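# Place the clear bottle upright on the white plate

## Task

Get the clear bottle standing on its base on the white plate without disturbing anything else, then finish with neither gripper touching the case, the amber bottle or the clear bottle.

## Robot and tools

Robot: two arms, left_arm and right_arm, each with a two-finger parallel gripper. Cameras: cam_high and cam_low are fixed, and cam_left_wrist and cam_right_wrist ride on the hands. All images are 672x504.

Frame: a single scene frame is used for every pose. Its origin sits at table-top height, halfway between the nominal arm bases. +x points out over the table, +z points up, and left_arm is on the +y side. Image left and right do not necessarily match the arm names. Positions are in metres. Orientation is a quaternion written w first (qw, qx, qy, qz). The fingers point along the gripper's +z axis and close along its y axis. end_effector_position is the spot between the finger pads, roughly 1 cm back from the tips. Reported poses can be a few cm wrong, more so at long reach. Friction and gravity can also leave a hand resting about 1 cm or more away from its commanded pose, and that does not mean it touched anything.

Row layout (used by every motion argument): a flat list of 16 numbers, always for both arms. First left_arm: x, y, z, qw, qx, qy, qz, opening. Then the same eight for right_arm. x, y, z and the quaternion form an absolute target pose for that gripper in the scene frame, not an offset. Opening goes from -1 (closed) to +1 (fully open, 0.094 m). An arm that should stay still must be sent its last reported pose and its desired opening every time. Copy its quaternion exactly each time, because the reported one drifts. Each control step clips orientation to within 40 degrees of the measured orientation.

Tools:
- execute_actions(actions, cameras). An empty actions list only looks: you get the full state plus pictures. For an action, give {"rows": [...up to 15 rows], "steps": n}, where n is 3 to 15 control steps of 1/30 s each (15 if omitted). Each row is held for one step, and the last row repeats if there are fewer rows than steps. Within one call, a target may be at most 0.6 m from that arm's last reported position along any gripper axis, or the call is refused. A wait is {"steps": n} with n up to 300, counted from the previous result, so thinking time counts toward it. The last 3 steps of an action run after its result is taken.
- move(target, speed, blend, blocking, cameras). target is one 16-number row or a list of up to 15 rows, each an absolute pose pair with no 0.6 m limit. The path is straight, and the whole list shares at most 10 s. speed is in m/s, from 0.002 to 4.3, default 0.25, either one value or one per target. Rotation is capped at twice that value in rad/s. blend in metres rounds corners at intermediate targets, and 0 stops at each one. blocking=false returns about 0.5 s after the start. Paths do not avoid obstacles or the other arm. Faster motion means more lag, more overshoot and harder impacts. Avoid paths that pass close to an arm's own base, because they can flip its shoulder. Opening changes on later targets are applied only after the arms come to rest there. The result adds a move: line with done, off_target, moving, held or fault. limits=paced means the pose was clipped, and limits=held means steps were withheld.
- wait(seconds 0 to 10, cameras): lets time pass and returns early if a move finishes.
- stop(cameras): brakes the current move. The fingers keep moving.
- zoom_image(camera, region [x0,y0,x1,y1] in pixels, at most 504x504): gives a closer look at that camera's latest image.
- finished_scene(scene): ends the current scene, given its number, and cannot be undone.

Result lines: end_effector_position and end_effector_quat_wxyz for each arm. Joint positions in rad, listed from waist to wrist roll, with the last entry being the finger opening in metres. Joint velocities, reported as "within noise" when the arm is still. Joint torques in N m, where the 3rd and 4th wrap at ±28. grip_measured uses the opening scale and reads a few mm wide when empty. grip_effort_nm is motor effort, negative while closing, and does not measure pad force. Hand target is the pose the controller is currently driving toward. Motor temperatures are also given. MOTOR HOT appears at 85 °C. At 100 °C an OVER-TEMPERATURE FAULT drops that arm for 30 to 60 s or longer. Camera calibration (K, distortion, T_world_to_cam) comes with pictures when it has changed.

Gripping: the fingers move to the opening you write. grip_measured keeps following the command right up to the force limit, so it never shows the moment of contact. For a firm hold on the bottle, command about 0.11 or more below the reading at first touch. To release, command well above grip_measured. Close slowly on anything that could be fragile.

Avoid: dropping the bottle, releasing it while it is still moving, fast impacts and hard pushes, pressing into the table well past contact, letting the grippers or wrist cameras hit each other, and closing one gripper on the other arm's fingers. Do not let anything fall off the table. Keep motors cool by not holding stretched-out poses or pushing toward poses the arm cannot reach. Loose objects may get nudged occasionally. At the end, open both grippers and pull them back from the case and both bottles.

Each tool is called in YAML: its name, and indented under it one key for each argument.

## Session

execute_actions:
  actions: []
  cameras: ["all"]

zoom_image:
  camera: "cam_high"
  region: [200, 120, 460, 340]

Scene clock: 0.00 s of 4110.00 s.
left_arm: end_effector_position=(+0.4541, +0.6246, +0.3302) grip_measured=+1.000 grip_effort_nm=n/a end_effector_quat_wxyz=(+0.156, -0.287, +0.934, +0.142) | right_arm: end_effector_position=(+0.5657, -0.5688, +0.3173) grip_measured=+1.000 grip_effort_nm=n/a end_effector_quat_wxyz=(+0.475, +0.489, +0.655, -0.326)
Joint positions: left_arm=[0.685 1.58 1.634 -1.222 -0.14 0.127 0.094] | right_arm=[-0.088 1.645 1.37 -0.428 1.024 0.667 0.094]
Joint velocities: within noise
Joint torques (N m): no reading
Motor temperatures (°C): left_arm=[29 27 30 28 29 25 28] | right_arm=[28 30 30 27 28 26 27]
Heat: left arm: hottest elbow 30 °C; right arm: hottest shoulder 30 °C.
Hand target: left_arm +0.4582, +0.6281, +0.3498; +0.175, -0.287, +0.930, +0.150 | right_arm +0.5719, -0.5695, +0.3321; +0.486, +0.493, +0.647, -0.319
camera_calibration:
cam_left_wrist: T_world_to_cam=[[0.591491, -0.78444, -0.186525, 0.285376], [-0.795922, -0.605049, 0.0206061, 0.773847], [-0.129021, 0.136271, -0.982234, 0.38377], [0, 0, 0, 1]] pos_world=[0.496639, 0.639779, 0.414236]
cam_right_wrist: T_world_to_cam=[[-0.951712, -0.304844, -0.0362485, 0.377825], [-0.189526, 0.676332, -0.711797, 0.756254], [0.241503, -0.670556, -0.701449, -0.205716], [0, 0, 0, 1]] pos_world=[0.552592, -0.534245, 0.407695]

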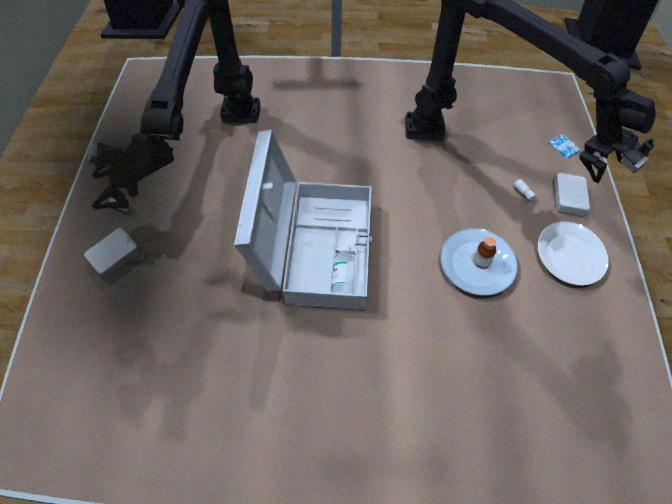

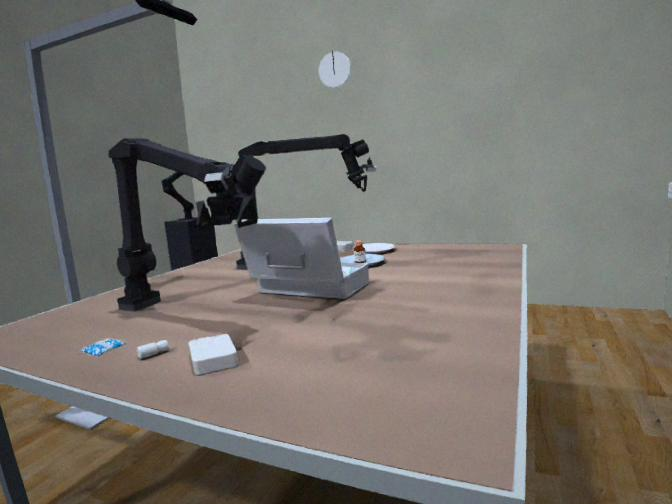

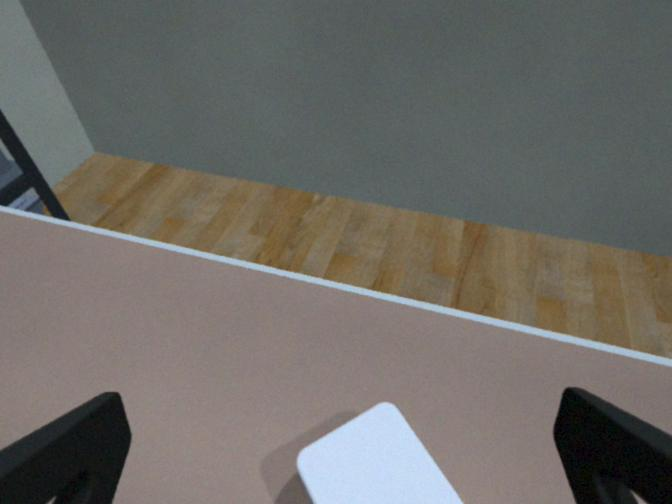

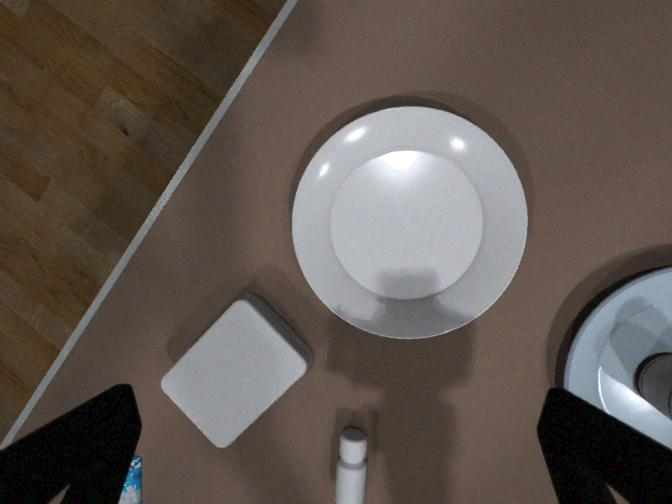

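Scaled by 1.938 from the camera's 672x504 image, which has a finer 960x720 frame.

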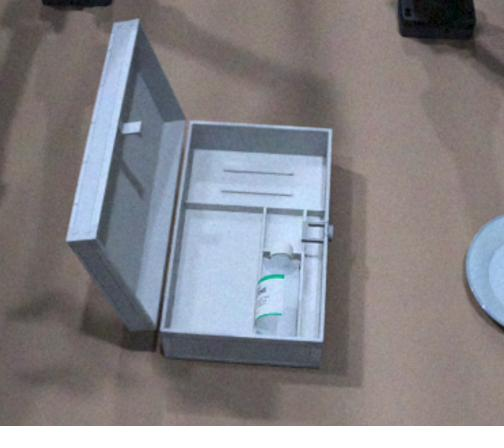

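move:
  target: [0.615,0.0,0.26,0,0,1,0,0.6,0.5657,-0.5688,0.3173,0.475,0.489,0.655,-0.326,1]
  speed: 0.3
  cameras: ["cam_high","cam_right_wrist"]

zoom_image:
  camera: "cam_right_wrist"
  region: [200, 60, 600, 460]

Scene clock: 3.63 s of 4110.00 s.
left_arm: end_effector_position=(+0.6038, +0.0003, +0.2315) grip_measured=+0.603 grip_effort_nm=-0.173 end_effector_quat_wxyz=(-0.027, +0.009, +1.000, +0.012) | right_arm: end_effector_position=(+0.5657, -0.5688, +0.3173) grip_measured=+1.000 grip_effort_nm=0.002 end_effector_quat_wxyz=(+0.475, +0.489, +0.655, -0.326)
Joint positions: left_arm=[-0.406 2.044 2.082 -1.668 -0.002 -0.381 0.075] | right_arm=[-0.088 1.645 1.37 -0.428 1.024 0.667 0.094]
Joint torques (N m): left_arm=[0.03 -22.59 12.34 -0.09 0.06 -0.01] | right_arm=[0.38 -12.1 11.54 1.99 0.56 0.05]
Heat: left arm: hottest elbow 31 °C; right arm: hottest elbow 31 °C.
Hand target: left_arm +0.6136, +0.0006, +0.2598; +0.000, +0.000, +1.000, +0.000 | right_arm +0.5657, -0.5687, +0.3173; +0.475, +0.489, +0.655, -0.326
Off the commanded pose: left_arm 0.031 m, 4 deg | right_arm 0.000 m, 0 deg.
Kept back: nothing.
move: off_target (left_arm)
camera_calibration:
cam_right_wrist: T_world_to_cam=[[-0.951712, -0.304844, -0.0362485, 0.377825], [-0.189526, 0.676332, -0.711797, 0.756254], [0.241503, -0.670556, -0.701449, -0.205716], [0, 0, 0, 1]] pos_world=[0.552592, -0.534245, 0.407695]
Images, in order (width x height): cam_high 672x504, cam_right_wrist 672x504.

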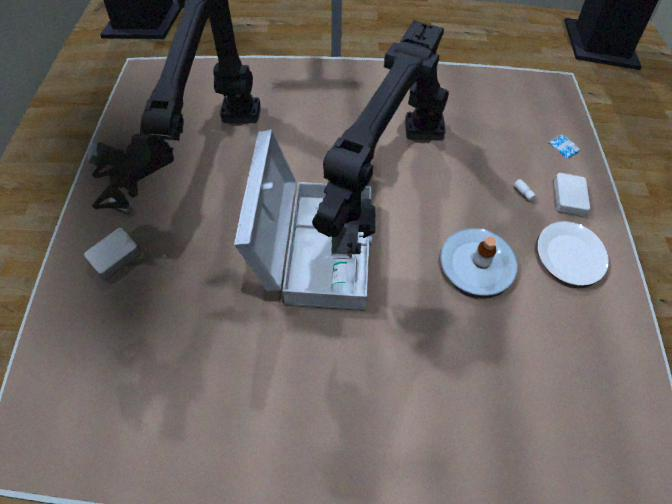

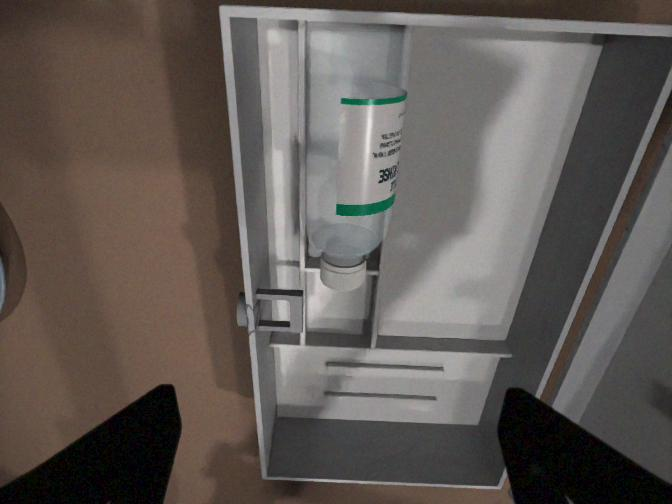

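Scaled by 1.260 from the camera's 672x504 image, which has a finer 960x720 frame.

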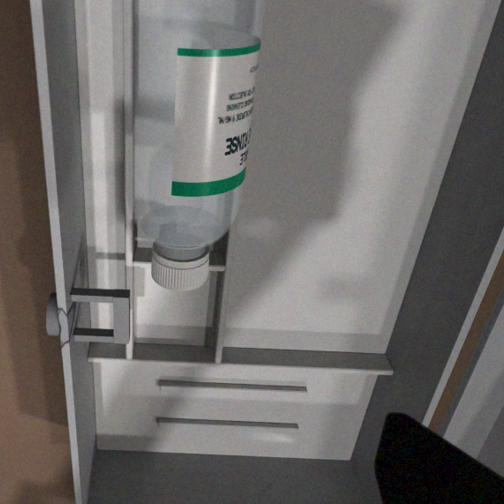

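move:
  target: [0.60,-0.006,0.11,0,0,1,0,0.6,0.5657,-0.5688,0.3173,0.475,0.489,0.655,-0.326,1]
  speed: 0.15
  cameras: ["cam_high","cam_right_wrist"]

zoom_image:
  camera: "cam_right_wrist"
  region: [130, 100, 534, 504]

Scene clock: 5.40 s of 4110.00 s.
left_arm: end_effector_position=(+0.5992, +0.0023, +0.1069) grip_measured=+0.603 grip_effort_nm=-0.168 end_effector_quat_wxyz=(-0.007, +0.000, +1.000, +0.004) | right_arm: end_effector_position=(+0.5657, -0.5688, +0.3173) grip_measured=+1.000 grip_effort_nm=0.012 end_effector_quat_wxyz=(+0.475, +0.489, +0.655, -0.326)
Joint positions: left_arm=[-0.406 2.045 1.755 -1.297 -0.002 -0.399 0.075] | right_arm=[-0.088 1.645 1.37 -0.428 1.024 0.667 0.094]
Joint torques (N m): left_arm=[-1.49 -21.07 7.98 0.88 0.05 -0.03] | right_arm=[0.44 -12.1 11.55 2.02 0.56 0.05]
Heat: left arm: hottest elbow 31 °C; right arm: hottest shoulder 31 °C.
Hand target: left_arm +0.6000, -0.0059, +0.1100; +0.000, +0.000, +1.000, +0.000 | right_arm +0.5657, -0.5687, +0.3173; +0.475, +0.489, +0.655, -0.326
Off the commanded pose: left_arm 0.009 m, 1 deg | right_arm 0.000 m, 0 deg.
Kept back: nothing.
move: done
camera_calibration:
cam_right_wrist: T_world_to_cam=[[-0.951712, -0.304844, -0.0362485, 0.377825], [-0.189526, 0.676332, -0.711797, 0.756254], [0.241503, -0.670556, -0.701449, -0.205716], [0, 0, 0, 1]] pos_world=[0.552592, -0.534245, 0.407695]
Images, in order (width x height): cam_high 672x504, cam_right_wrist 672x504.

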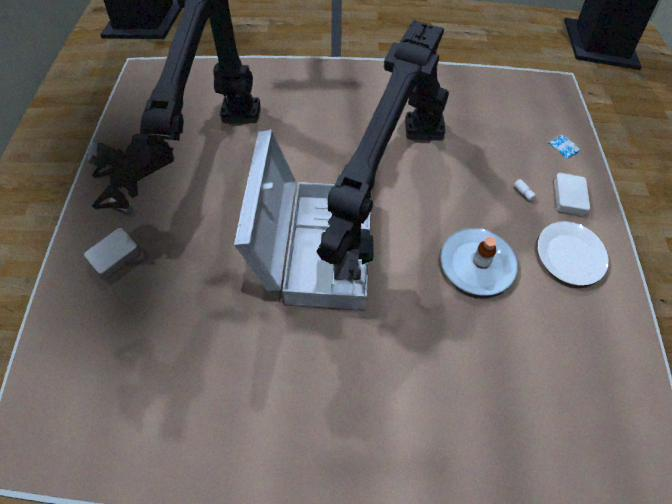

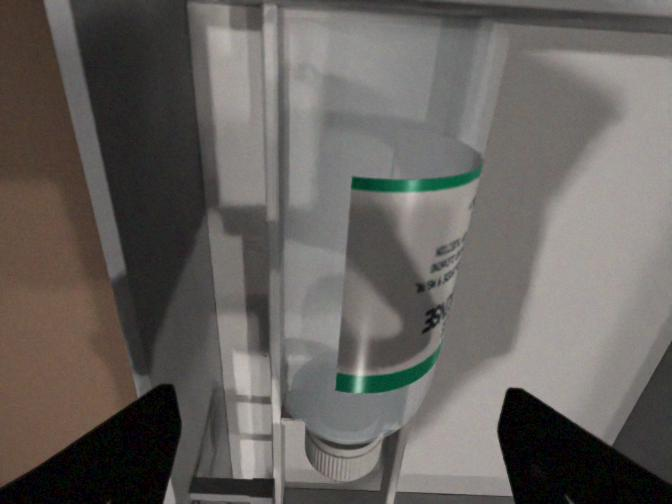

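Scaled by 1.248 from the camera's 672x504 image, which has a finer 960x720 frame.

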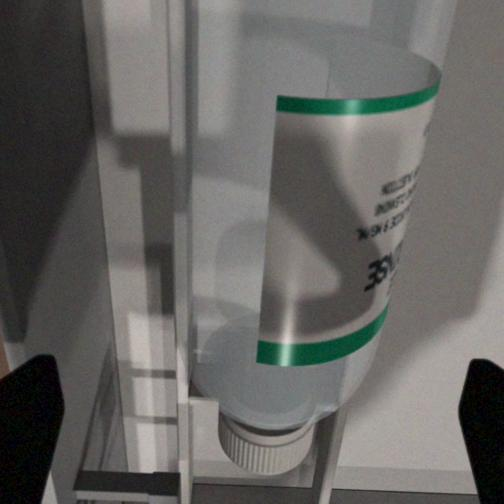

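zoom_image:
  camera: "cam_right_wrist"
  region: [200, 20, 360, 180]

zoom_image:
  camera: "cam_right_wrist"
  region: [200, 160, 360, 320]

zoom_image:
  camera: "cam_right_wrist"
  region: [200, 300, 360, 460]

zoom_image:
  camera: "cam_right_wrist"
  region: [380, 20, 540, 180]

zoom_image:
  camera: "cam_right_wrist"
  region: [350, 300, 510, 460]

Scaled by 3.150 from the camera's 672x504 image, which has a finer 960x720 frame.

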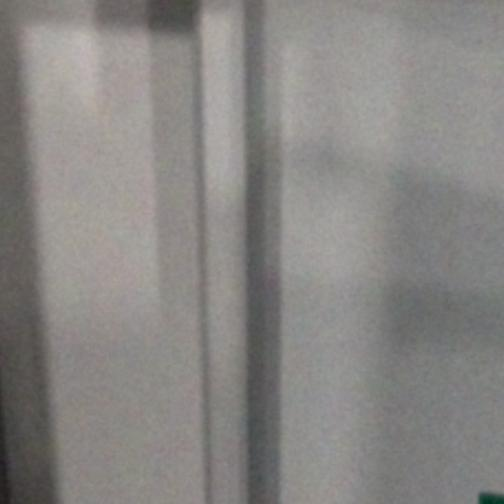

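Scaled by 3.150 from the camera's 672x504 image, which has a finer 960x720 frame.

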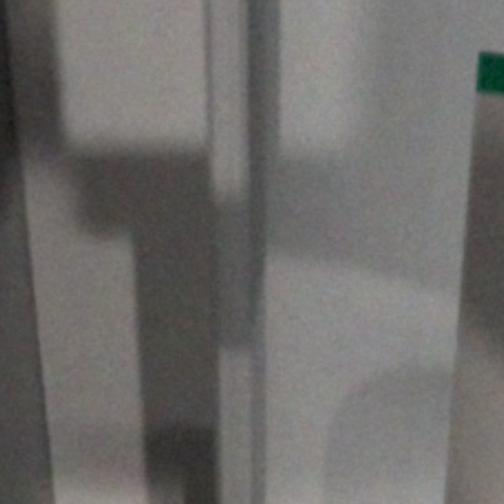

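Scaled by 3.150 from the camera's 672x504 image, which has a finer 960x720 frame.

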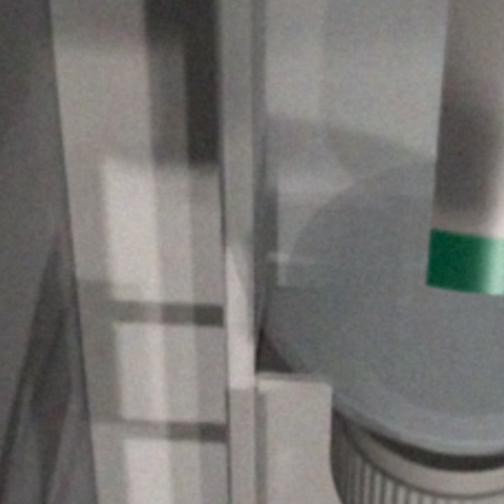

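Scaled by 3.150 from the camera's 672x504 image, which has a finer 960x720 frame.

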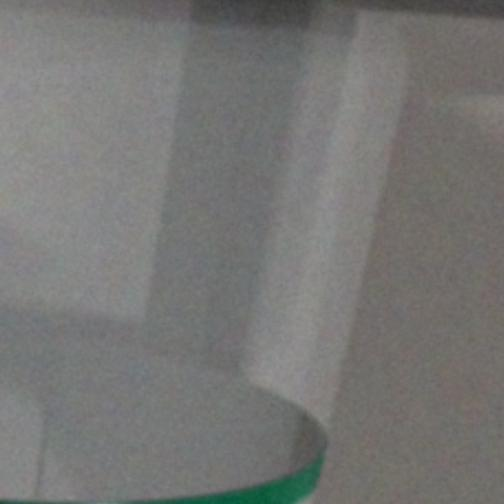

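Scaled by 3.150 from the camera's 672x504 image, which has a finer 960x720 frame.

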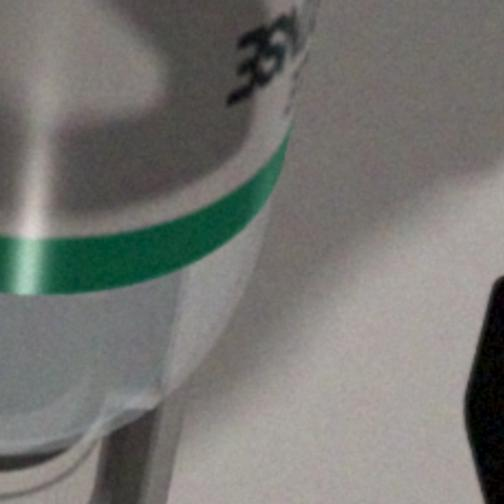

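move:
  target: [0.60,-0.0135,0.075,0,0.012,1,0,0.6,0.5657,-0.5688,0.3173,0.475,0.489,0.655,-0.326,1]
  speed: 0.08
  cameras: ["cam_high","cam_right_wrist"]

zoom_image:
  camera: "cam_right_wrist"
  region: [130, 100, 534, 504]

Scene clock: 6.77 s of 4110.00 s.
left_arm: end_effector_position=(+0.5991, -0.0043, +0.0711) grip_measured=+0.603 grip_effort_nm=-0.168 end_effector_quat_wxyz=(-0.008, +0.005, +1.000, +0.004) | right_arm: end_effector_position=(+0.5657, -0.5688, +0.3173) grip_measured=+1.000 grip_effort_nm=0.007 end_effector_quat_wxyz=(+0.475, +0.489, +0.655, -0.326)
Joint positions: left_arm=[-0.416 2.085 1.721 -1.226 -0.002 -0.399 0.075] | right_arm=[-0.088 1.645 1.37 -0.428 1.024 0.667 0.094]
Joint torques (N m): left_arm=[-1.49 -21.89 7.72 0.77 0.05 0.12] | right_arm=[0.38 -12.1 11.54 2 0.55 0.04]
Heat: left arm: hottest elbow 31 °C; right arm: hottest elbow 32 °C.
Hand target: left_arm +0.5998, -0.0133, +0.0750; +0.000, +0.012, +1.000, +0.000 | right_arm +0.5657, -0.5687, +0.3173; +0.475, +0.489, +0.655, -0.326
Off the commanded pose: left_arm 0.010 m, 1 deg | right_arm 0.000 m, 0 deg.
Kept back: nothing.
move: done
camera_calibration:
cam_right_wrist: T_world_to_cam=[[-0.951712, -0.304844, -0.0362485, 0.377825], [-0.189526, 0.676332, -0.711797, 0.756254], [0.241503, -0.670556, -0.701449, -0.205716], [0, 0, 0, 1]] pos_world=[0.552592, -0.534245, 0.407695]
Images, in order (width x height): cam_high 672x504, cam_right_wrist 672x504.

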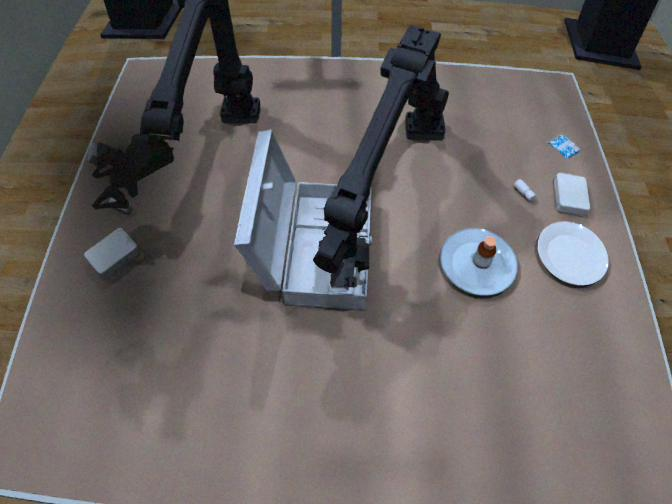

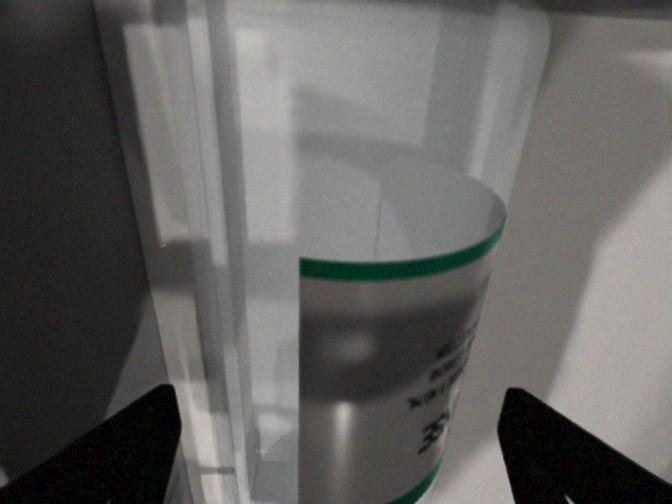

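Scaled by 1.248 from the camera's 672x504 image, which has a finer 960x720 frame.

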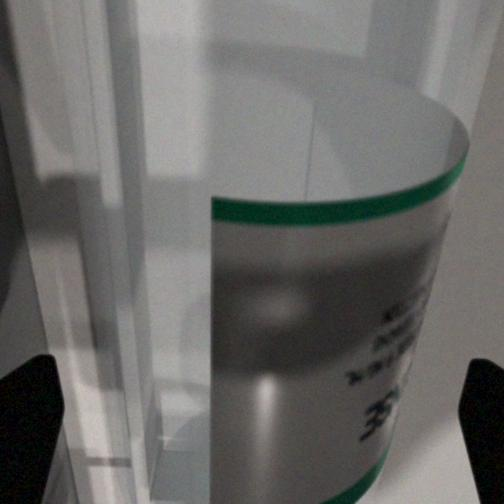

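move:
  target:
    - [0.60,-0.017,0.057,0,0.01,1,0,0.6,0.5657,-0.5688,0.3173,0.475,0.489,0.655,-0.326,1]
    - [0.60,-0.017,0.057,0,0.01,1,0,0.25,0.5657,-0.5688,0.3173,0.475,0.489,0.655,-0.326,1]
    - [0.60,-0.017,0.057,0,0.01,1,0,0,0.5657,-0.5688,0.3173,0.475,0.489,0.655,-0.326,1]
  speed: 0.06
  cameras: ["cam_high","cam_right_wrist"]

zoom_image:
  camera: "cam_right_wrist"
  region: [130, 100, 534, 504]

Scene clock: 9.57 s of 4110.00 s.
left_arm: end_effector_position=(+0.6006, -0.0050, +0.0563) grip_measured=+0.192 grip_effort_nm=-1.038 end_effector_quat_wxyz=(-0.004, +0.006, +1.000, +0.008) | right_arm: end_effector_position=(+0.5657, -0.5688, +0.3173) grip_measured=+1.000 grip_effort_nm=0.012 end_effector_quat_wxyz=(+0.475, +0.489, +0.655, -0.326)
Joint positions: left_arm=[-0.419 2.101 1.707 -1.19 -0.012 -0.399 0.056] | right_arm=[-0.088 1.645 1.37 -0.428 1.024 0.667 0.094]
Joint torques (N m): left_arm=[-1.67 -21.36 7.65 0.88 0.52 0.03] | right_arm=[0.38 -12.16 11.55 2 0.55 0.05]
Heat: left arm: hottest elbow 32 °C; right arm: hottest elbow 32 °C.
Hand target: left_arm +0.5998, -0.0168, +0.0569; +0.000, +0.010, +1.000, +0.000 | right_arm +0.5657, -0.5687, +0.3173; +0.475, +0.489, +0.655, -0.326
Off the commanded pose: left_arm 0.012 m, 1 deg | right_arm 0.000 m, 0 deg.
Kept back: nothing.
move: off_target (left_arm); target 3's new opening was sent with left_arm's hand 0.012 m and 1 deg from that target
camera_calibration:
cam_right_wrist: T_world_to_cam=[[-0.951712, -0.304844, -0.0362485, 0.377825], [-0.189526, 0.676332, -0.711797, 0.756254], [0.241503, -0.670556, -0.701449, -0.205716], [0, 0, 0, 1]] pos_world=[0.552592, -0.534245, 0.407695]
Images, in order (width x height): cam_high 672x504, cam_right_wrist 672x504.

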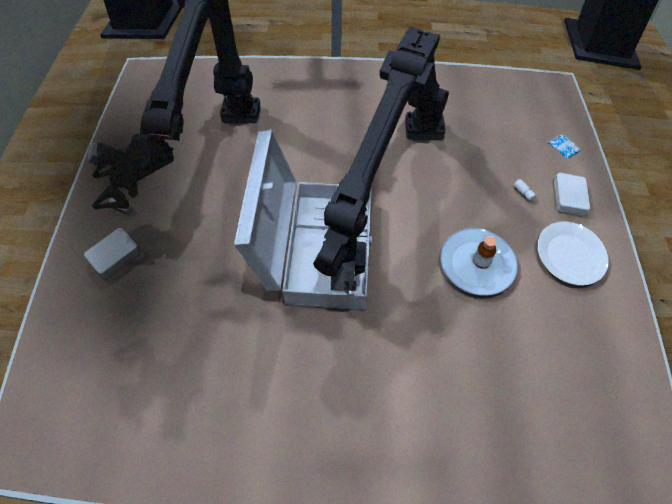

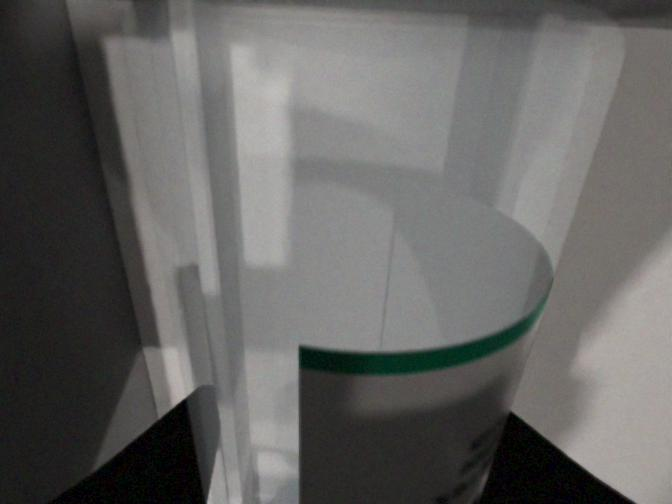

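Scaled by 1.248 from the camera's 672x504 image, which has a finer 960x720 frame.

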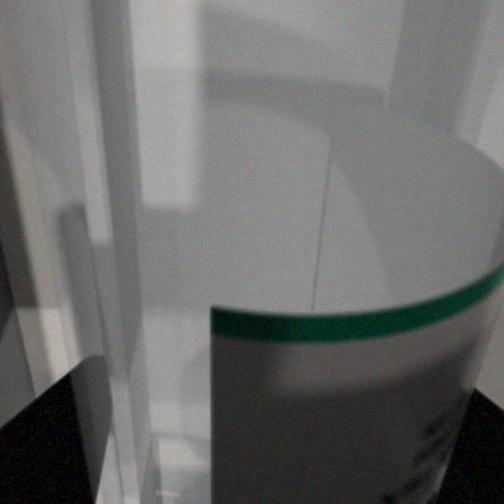

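move:
  target:
    - [0.597,-0.008,0.12,0,0.006,1,0,-0.3,0.5657,-0.5688,0.3173,0.475,0.489,0.655,-0.326,1]
  speed: 0.08
  cameras: ["cam_high","cam_low","cam_right_wrist"]

zoom_image:
  camera: "cam_high"
  region: [230, 160, 430, 330]

Scene clock: 11.03 s of 4110.00 s.
left_arm: end_effector_position=(+0.5806, +0.0013, +0.0793) grip_measured=+0.191 grip_effort_nm=-1.033 end_effector_quat_wxyz=(-0.036, +0.007, +0.999, +0.016) | right_arm: end_effector_position=(+0.5657, -0.5688, +0.3173) grip_measured=+1.000 grip_effort_nm=0.007 end_effector_quat_wxyz=(+0.475, +0.489, +0.655, -0.326)
Joint positions: left_arm=[-0.42 2.066 1.711 -1.294 -0.002 -0.399 0.056] | right_arm=[-0.088 1.645 1.37 -0.428 1.024 0.667 0.094]
Joint torques (N m): left_arm=[-0.85 -24.59 11.02 -0.12 0.07 0.07] | right_arm=[0.38 -12.04 11.55 2 0.56 0.05]
Heat: left arm: hottest elbow 32 °C; right arm: hottest elbow 33 °C.
Hand target: left_arm +0.5953, -0.0073, +0.1200; +0.000, +0.006, +1.000, +0.000 | right_arm +0.5657, -0.5687, +0.3173; +0.475, +0.489, +0.655, -0.326
Off the commanded pose: left_arm 0.045 m, 4 deg | right_arm 0.000 m, 0 deg.
Kept back: nothing.
move: off_target (left_arm)
camera_calibration:
cam_right_wrist: T_world_to_cam=[[-0.951712, -0.304844, -0.0362485, 0.377825], [-0.189526, 0.676332, -0.711797, 0.756254], [0.241503, -0.670556, -0.701449, -0.205716], [0, 0, 0, 1]] pos_world=[0.552592, -0.534245, 0.407695]
Images, in order (width x height): cam_high 672x504, cam_low 672x504, cam_right_wrist 672x504.

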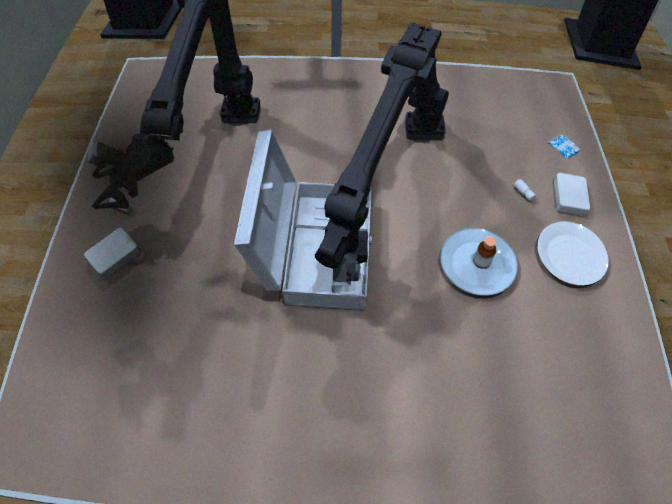

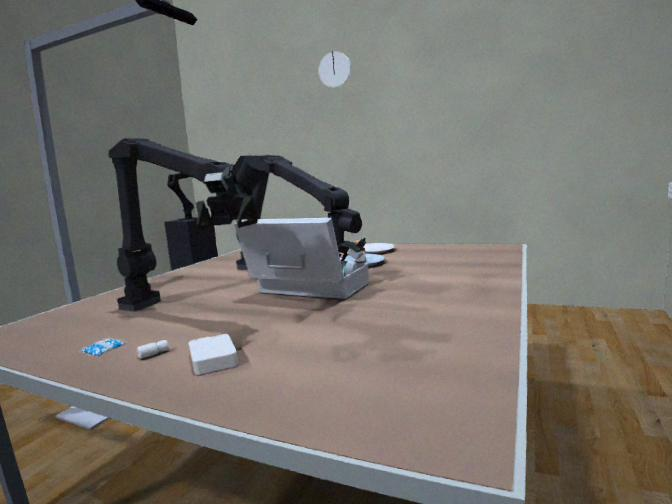

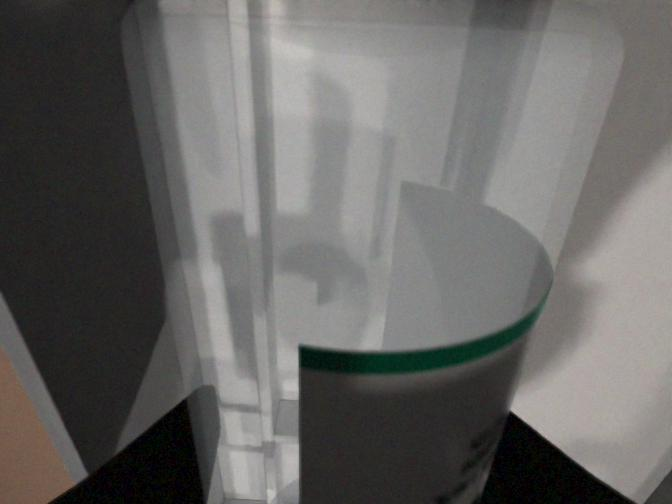

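Scaled by 2.520 from the camera's 672x504 image, which has a finer 960x720 frame.

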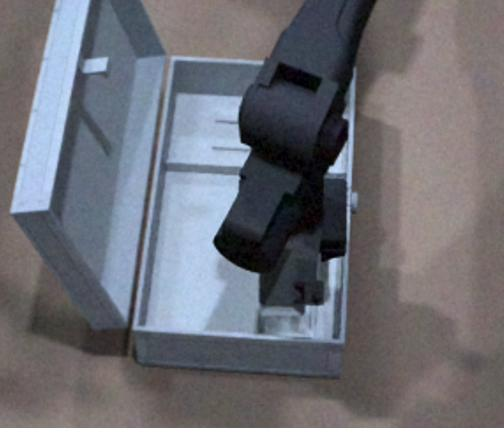

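move:
  target:
    - [0.57,0.02,0.30,0,0,1,0,-0.3,0.5657,-0.5688,0.3173,0.475,0.489,0.655,-0.326,1]
    - [0.44,0.20,0.32,0,0.5,0.866,0,-0.3,0.5657,-0.5688,0.3173,0.475,0.489,0.655,-0.326,1]
    - [0.42,0.22,0.25,0,0.819,0.574,0,-0.3,0.5657,-0.5688,0.3173,0.475,0.489,0.655,-0.326,1]
  speed: 0.25
  blend: 0.03

zoom_image:
  camera: "cam_high"
  region: [330, 100, 530, 300]

zoom_image:
  camera: "cam_low"
  region: [230, 120, 430, 280]

Scene clock: 16.47 s of 4110.00 s.
left_arm: end_effector_position=(+0.4168, +0.2153, +0.2346) grip_measured=+0.190 grip_effort_nm=-1.023 end_effector_quat_wxyz=(-0.017, +0.819, +0.573, -0.018) | right_arm: end_effector_position=(+0.5657, -0.5688, +0.3173) grip_measured=+1.000 grip_effort_nm=0.012 end_effector_quat_wxyz=(+0.475, +0.489, +0.655, -0.326)
Joint positions: left_arm=[-0.078 1.395 1.234 -1.46 -0.005 1.85 0.056] | right_arm=[-0.088 1.645 1.37 -0.428 1.024 0.667 0.094]
Joint torques (N m): left_arm=[0.44 -14.04 8.66 0.58 0.26 0.23] | right_arm=[0.32 -12.16 11.56 2 0.56 0.05]
Heat: left arm: hottest elbow 33 °C; right arm: hottest elbow 34 °C.
Hand target: left_arm +0.4198, +0.2199, +0.2500; +0.000, +0.819, +0.574, +0.000 | right_arm +0.5657, -0.5687, +0.3173; +0.475, +0.489, +0.655, -0.326
Off the commanded pose: left_arm 0.016 m, 3 deg | right_arm 0.000 m, 0 deg.
Kept back: nothing.
move: off_target (left_arm)
camera_calibration:
cam_left_wrist: T_world_to_cam=[[-0.942697, 0.331935, 0.0337881, 0.315916], [0.317972, 0.863102, 0.392362, -0.369032], [0.101076, 0.380622, -0.91919, 0.177553], [0, 0, 0, 1]] pos_world=[0.397209, 0.146068, 0.297325]
cam_right_wrist: T_world_to_cam=[[-0.951712, -0.304844, -0.0362485, 0.377825], [-0.189526, 0.676332, -0.711797, 0.756254], [0.241503, -0.670556, -0.701449, -0.205716], [0, 0, 0, 1]] pos_world=[0.552592, -0.534245, 0.407695]

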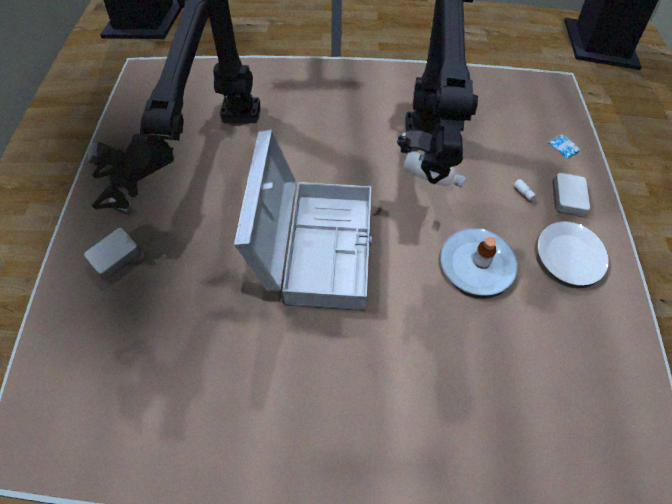

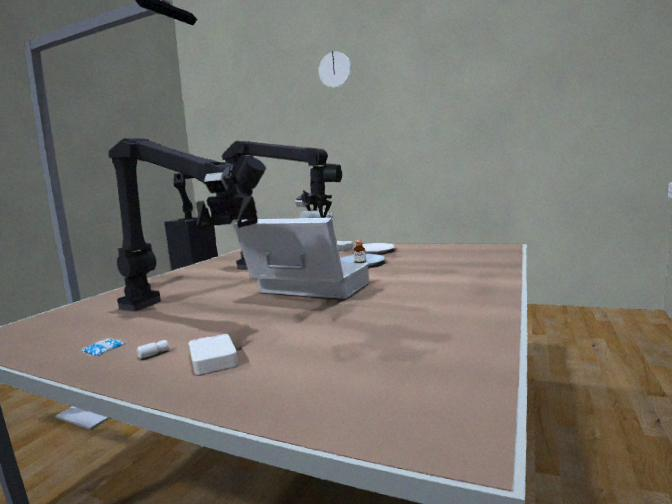

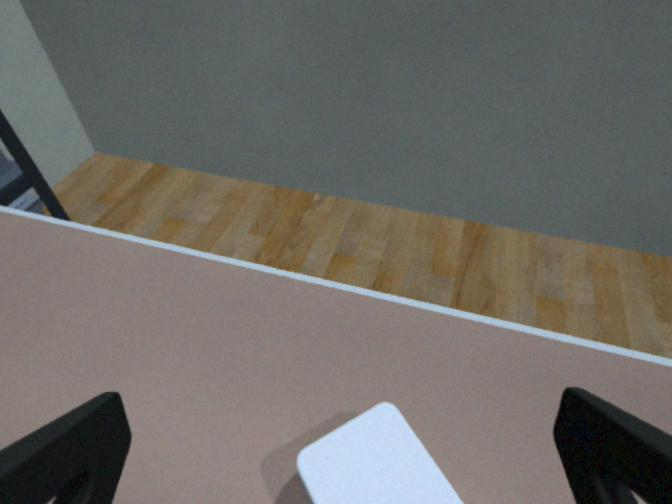

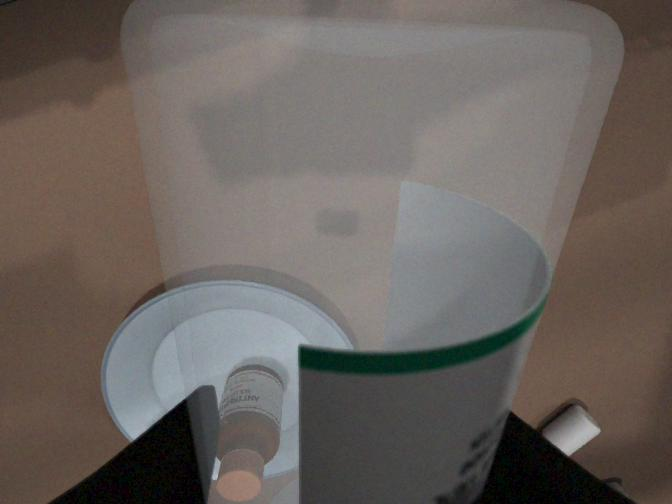

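Scaled by 2.520 from the camera's 672x504 image, which has a finer 960x720 frame.

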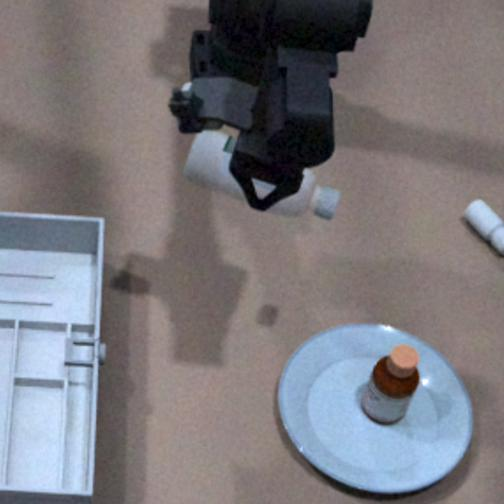

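Scaled by 2.520 from the camera's 672x504 image, which has a finer 960x720 frame.

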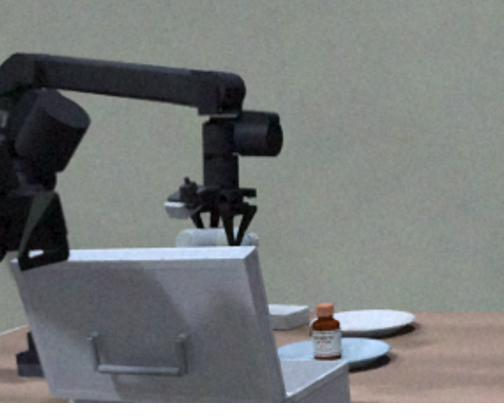

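move:
  target: [0.42,0.22,0.10,0,0.819,0.574,0,-0.3,0.5657,-0.5688,0.3173,0.475,0.489,0.655,-0.326,1]
  speed: 0.12
  cameras: ["cam_low","cam_high","cam_right_wrist"]

move:
  target: [0.42,0.22,0.075,0,0.819,0.574,0,-0.3,0.5657,-0.5688,0.3173,0.475,0.489,0.655,-0.326,1]
  speed: 0.04
  cameras: []

move:
  target: [0.42,0.22,0.065,0,0.819,0.574,0,-0.3,0.5657,-0.5688,0.3173,0.475,0.489,0.655,-0.326,1]
  speed: 0.03
  cameras: ["cam_right_wrist"]

move:
  target: [0.42,0.22,0.055,0,0.819,0.574,0,-0.3,0.5657,-0.5688,0.3173,0.475,0.489,0.655,-0.326,1]
  speed: 0.03
  cameras: ["cam_high","cam_right_wrist"]

Scene clock: 18.40 s of 4110.00 s.
left_arm: end_effector_position=(+0.4112, +0.2158, +0.0906) grip_measured=+0.190 grip_effort_nm=-1.028 end_effector_quat_wxyz=(-0.013, +0.820, +0.572, -0.012) | right_arm: end_effector_position=(+0.5657, -0.5688, +0.3173) grip_measured=+1.000 grip_effort_nm=0.007 end_effector_quat_wxyz=(+0.475, +0.489, +0.655, -0.326)
Joint positions: left_arm=[-0.077 1.509 0.951 -1.048 -0.005 1.854 0.056] | right_arm=[-0.088 1.645 1.37 -0.428 1.024 0.667 0.094]
Joint torques (N m): left_arm=[0.44 -12.86 7.64 0.64 0.28 0.21] | right_arm=[0.38 -12.1 11.52 2.02 0.56 0.04]
Heat: left arm: hottest elbow 33 °C; right arm: hottest elbow 34 °C.
Hand target: left_arm +0.4198, +0.2200, +0.1001; +0.000, +0.819, +0.574, +0.000 | right_arm +0.5657, -0.5687, +0.3173; +0.475, +0.489, +0.655, -0.326
Off the commanded pose: left_arm 0.014 m, 2 deg | right_arm 0.000 m, 0 deg.
Kept back: nothing.
move: off_target (left_arm)
camera_calibration:
cam_right_wrist: T_world_to_cam=[[-0.951712, -0.304844, -0.0362485, 0.377825], [-0.189526, 0.676332, -0.711797, 0.756254], [0.241503, -0.670556, -0.701449, -0.205716], [0, 0, 0, 1]] pos_world=[0.552592, -0.534245, 0.407695]
Images, in order (width x height): cam_high 672x504, cam_low 672x504, cam_right_wrist 672x504.

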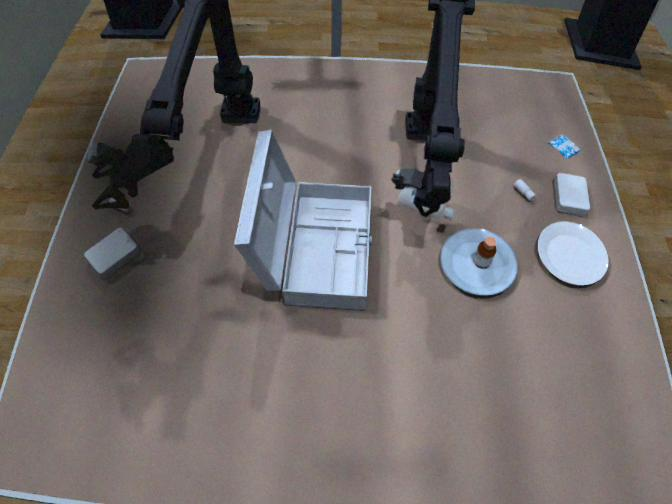

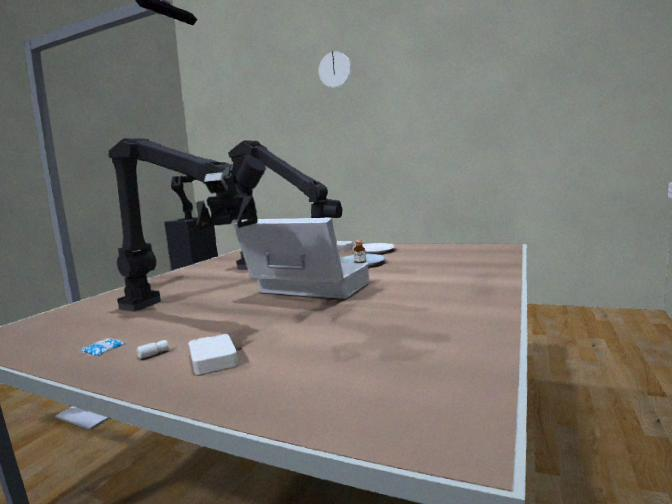

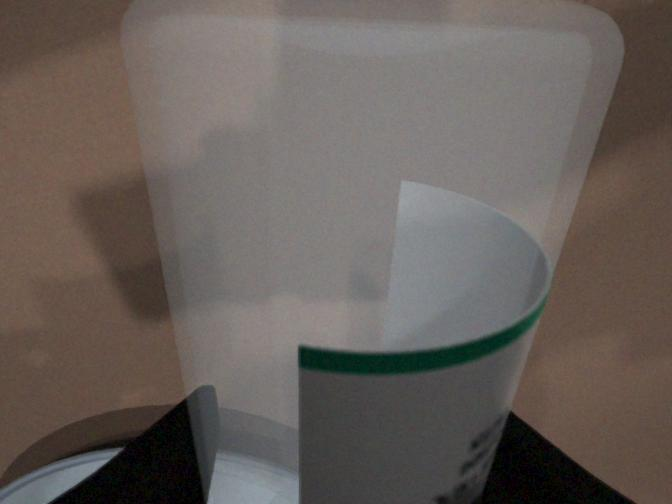

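Scene clock: 19.33 s of 4110.00 s.
left_arm: end_effector_position=(+0.4128, +0.2157, +0.0693) grip_measured=+0.190 grip_effort_nm=-1.028 end_effector_quat_wxyz=(-0.010, +0.820, +0.572, -0.009) | right_arm: end_effector_position=(+0.5657, -0.5688, +0.3173) grip_measured=+1.000 grip_effort_nm=0.012 end_effector_quat_wxyz=(+0.475, +0.489, +0.655, -0.326)
Joint positions: left_arm=[-0.077 1.542 0.922 -0.977 -0.005 1.854 0.056] | right_arm=[-0.088 1.645 1.37 -0.428 1.024 0.667 0.094]
Joint torques (N m): left_arm=[0.67 -12.75 7.06 0.7 0.28 0.22] | right_arm=[0.38 -12.16 11.55 1.99 0.56 0.04]
Heat: left arm: hottest elbow 33 °C; right arm: hottest elbow 34 °C.
Hand target: left_arm +0.4199, +0.2200, +0.0751; +0.000, +0.819, +0.574, +0.000 | right_arm +0.5657, -0.5687, +0.3173; +0.475, +0.489, +0.655, -0.326
Off the commanded pose: left_arm 0.010 m, 2 deg | right_arm 0.000 m, 0 deg.
Kept back: nothing.
move: done
No camera images: "cameras" was empty.

Scene clock: 20.07 s of 4110.00 s.
left_arm: end_effector_position=(+0.4131, +0.2157, +0.0600) grip_measured=+0.190 grip_effort_nm=-1.038 end_effector_quat_wxyz=(-0.009, +0.820, +0.572, -0.008) | right_arm: end_effector_position=(+0.5657, -0.5688, +0.3173) grip_measured=+1.000 grip_effort_nm=0.007 end_effector_quat_wxyz=(+0.475, +0.489, +0.655, -0.326)
Joint positions: left_arm=[-0.077 1.557 0.91 -0.948 -0.005 1.854 0.056] | right_arm=[-0.088 1.645 1.37 -0.428 1.024 0.667 0.094]
Joint torques (N m): left_arm=[0.44 -12.57 6.89 0.69 0.28 0.21] | right_arm=[0.38 -12.1 11.55 2.02 0.56 0.05]
Heat: left arm: hottest elbow 33 °C; right arm: hottest elbow 34 °C.
Hand target: left_arm +0.4199, +0.2200, +0.0651; +0.000, +0.819, +0.574, +0.000 | right_arm +0.5657, -0.5687, +0.3173; +0.475, +0.489, +0.655, -0.326
Off the commanded pose: left_arm 0.010 m, 1 deg | right_arm 0.000 m, 0 deg.
Kept back: nothing.
move: done
camera_calibration:
cam_right_wrist: T_world_to_cam=[[-0.951712, -0.304844, -0.0362485, 0.377825], [-0.189526, 0.676332, -0.711797, 0.756254], [0.241503, -0.670556, -0.701449, -0.205716], [0, 0, 0, 1]] pos_world=[0.552592, -0.534245, 0.407695]
Images, in order (width x height): cam_right_wrist 672x504.

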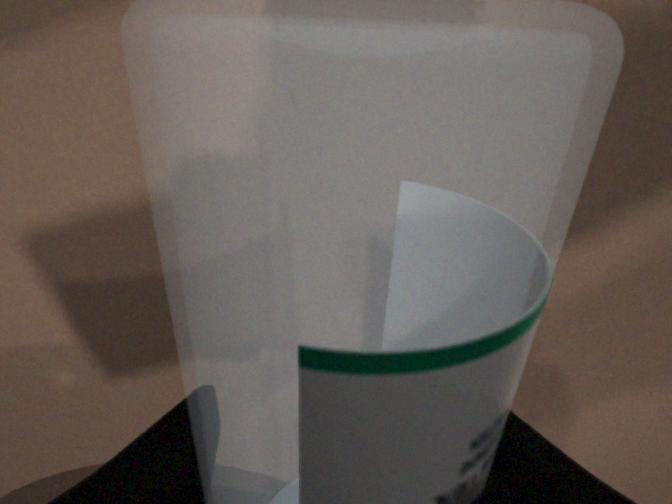

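Scene clock: 20.80 s of 4110.00 s.
left_arm: end_effector_position=(+0.4131, +0.2157, +0.0501) grip_measured=+0.190 grip_effort_nm=-1.028 end_effector_quat_wxyz=(-0.009, +0.820, +0.572, -0.008) | right_arm: end_effector_position=(+0.5657, -0.5688, +0.3173) grip_measured=+1.000 grip_effort_nm=0.007 end_effector_quat_wxyz=(+0.475, +0.489, +0.655, -0.326)
Joint positions: left_arm=[-0.077 1.575 0.899 -0.919 -0.005 1.854 0.056] | right_arm=[-0.088 1.645 1.37 -0.428 1.024 0.667 0.094]
Joint torques (N m): left_arm=[0.5 -12.45 6.71 0.62 0.28 0.2] | right_arm=[0.38 -12.16 11.54 2 0.55 0.05]
Motor temperatures (°C): left_arm=[29 30 33 28 29 25 28] | right_arm=[28 32 35 27 28 26 27]
Heat: left arm: hottest elbow 33 °C; right arm: hottest elbow 35 °C.
Hand target: left_arm +0.4199, +0.2200, +0.0550; +0.000, +0.819, +0.574, +0.000 | right_arm +0.5657, -0.5687, +0.3173; +0.475, +0.489, +0.655, -0.326
Off the commanded pose: left_arm 0.010 m, 1 deg | right_arm 0.000 m, 0 deg.
Kept back: nothing.
move: done
camera_calibration:
cam_right_wrist: T_world_to_cam=[[-0.951712, -0.304844, -0.0362485, 0.377825], [-0.189526, 0.676332, -0.711797, 0.756254], [0.241503, -0.670556, -0.701449, -0.205716], [0, 0, 0, 1]] pos_world=[0.552592, -0.534245, 0.407695]
Images, in order (width x height): cam_high 672x504, cam_right_wrist 672x504.

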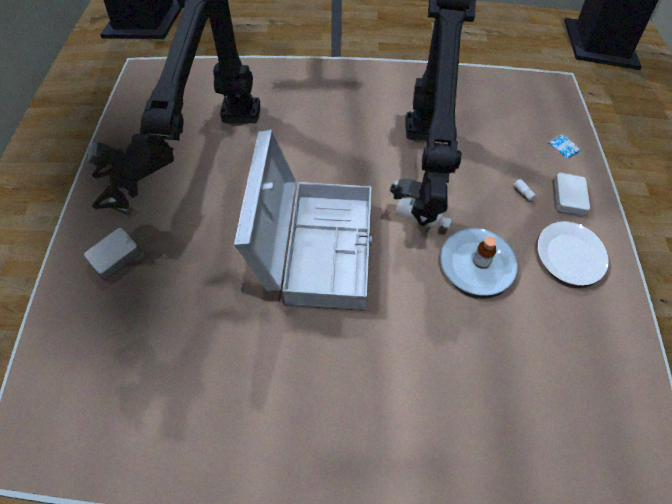

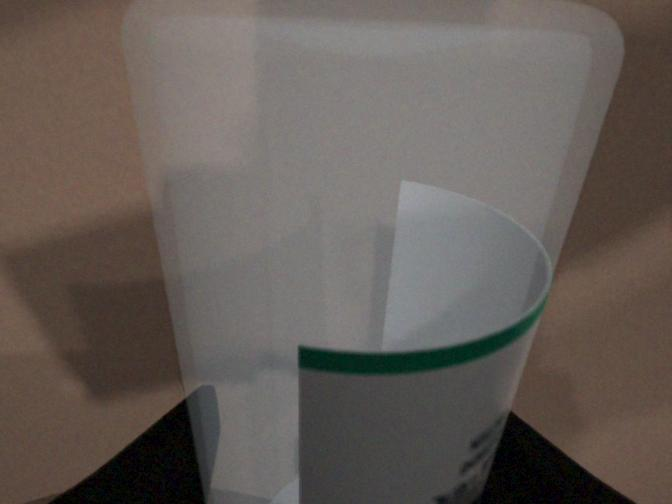

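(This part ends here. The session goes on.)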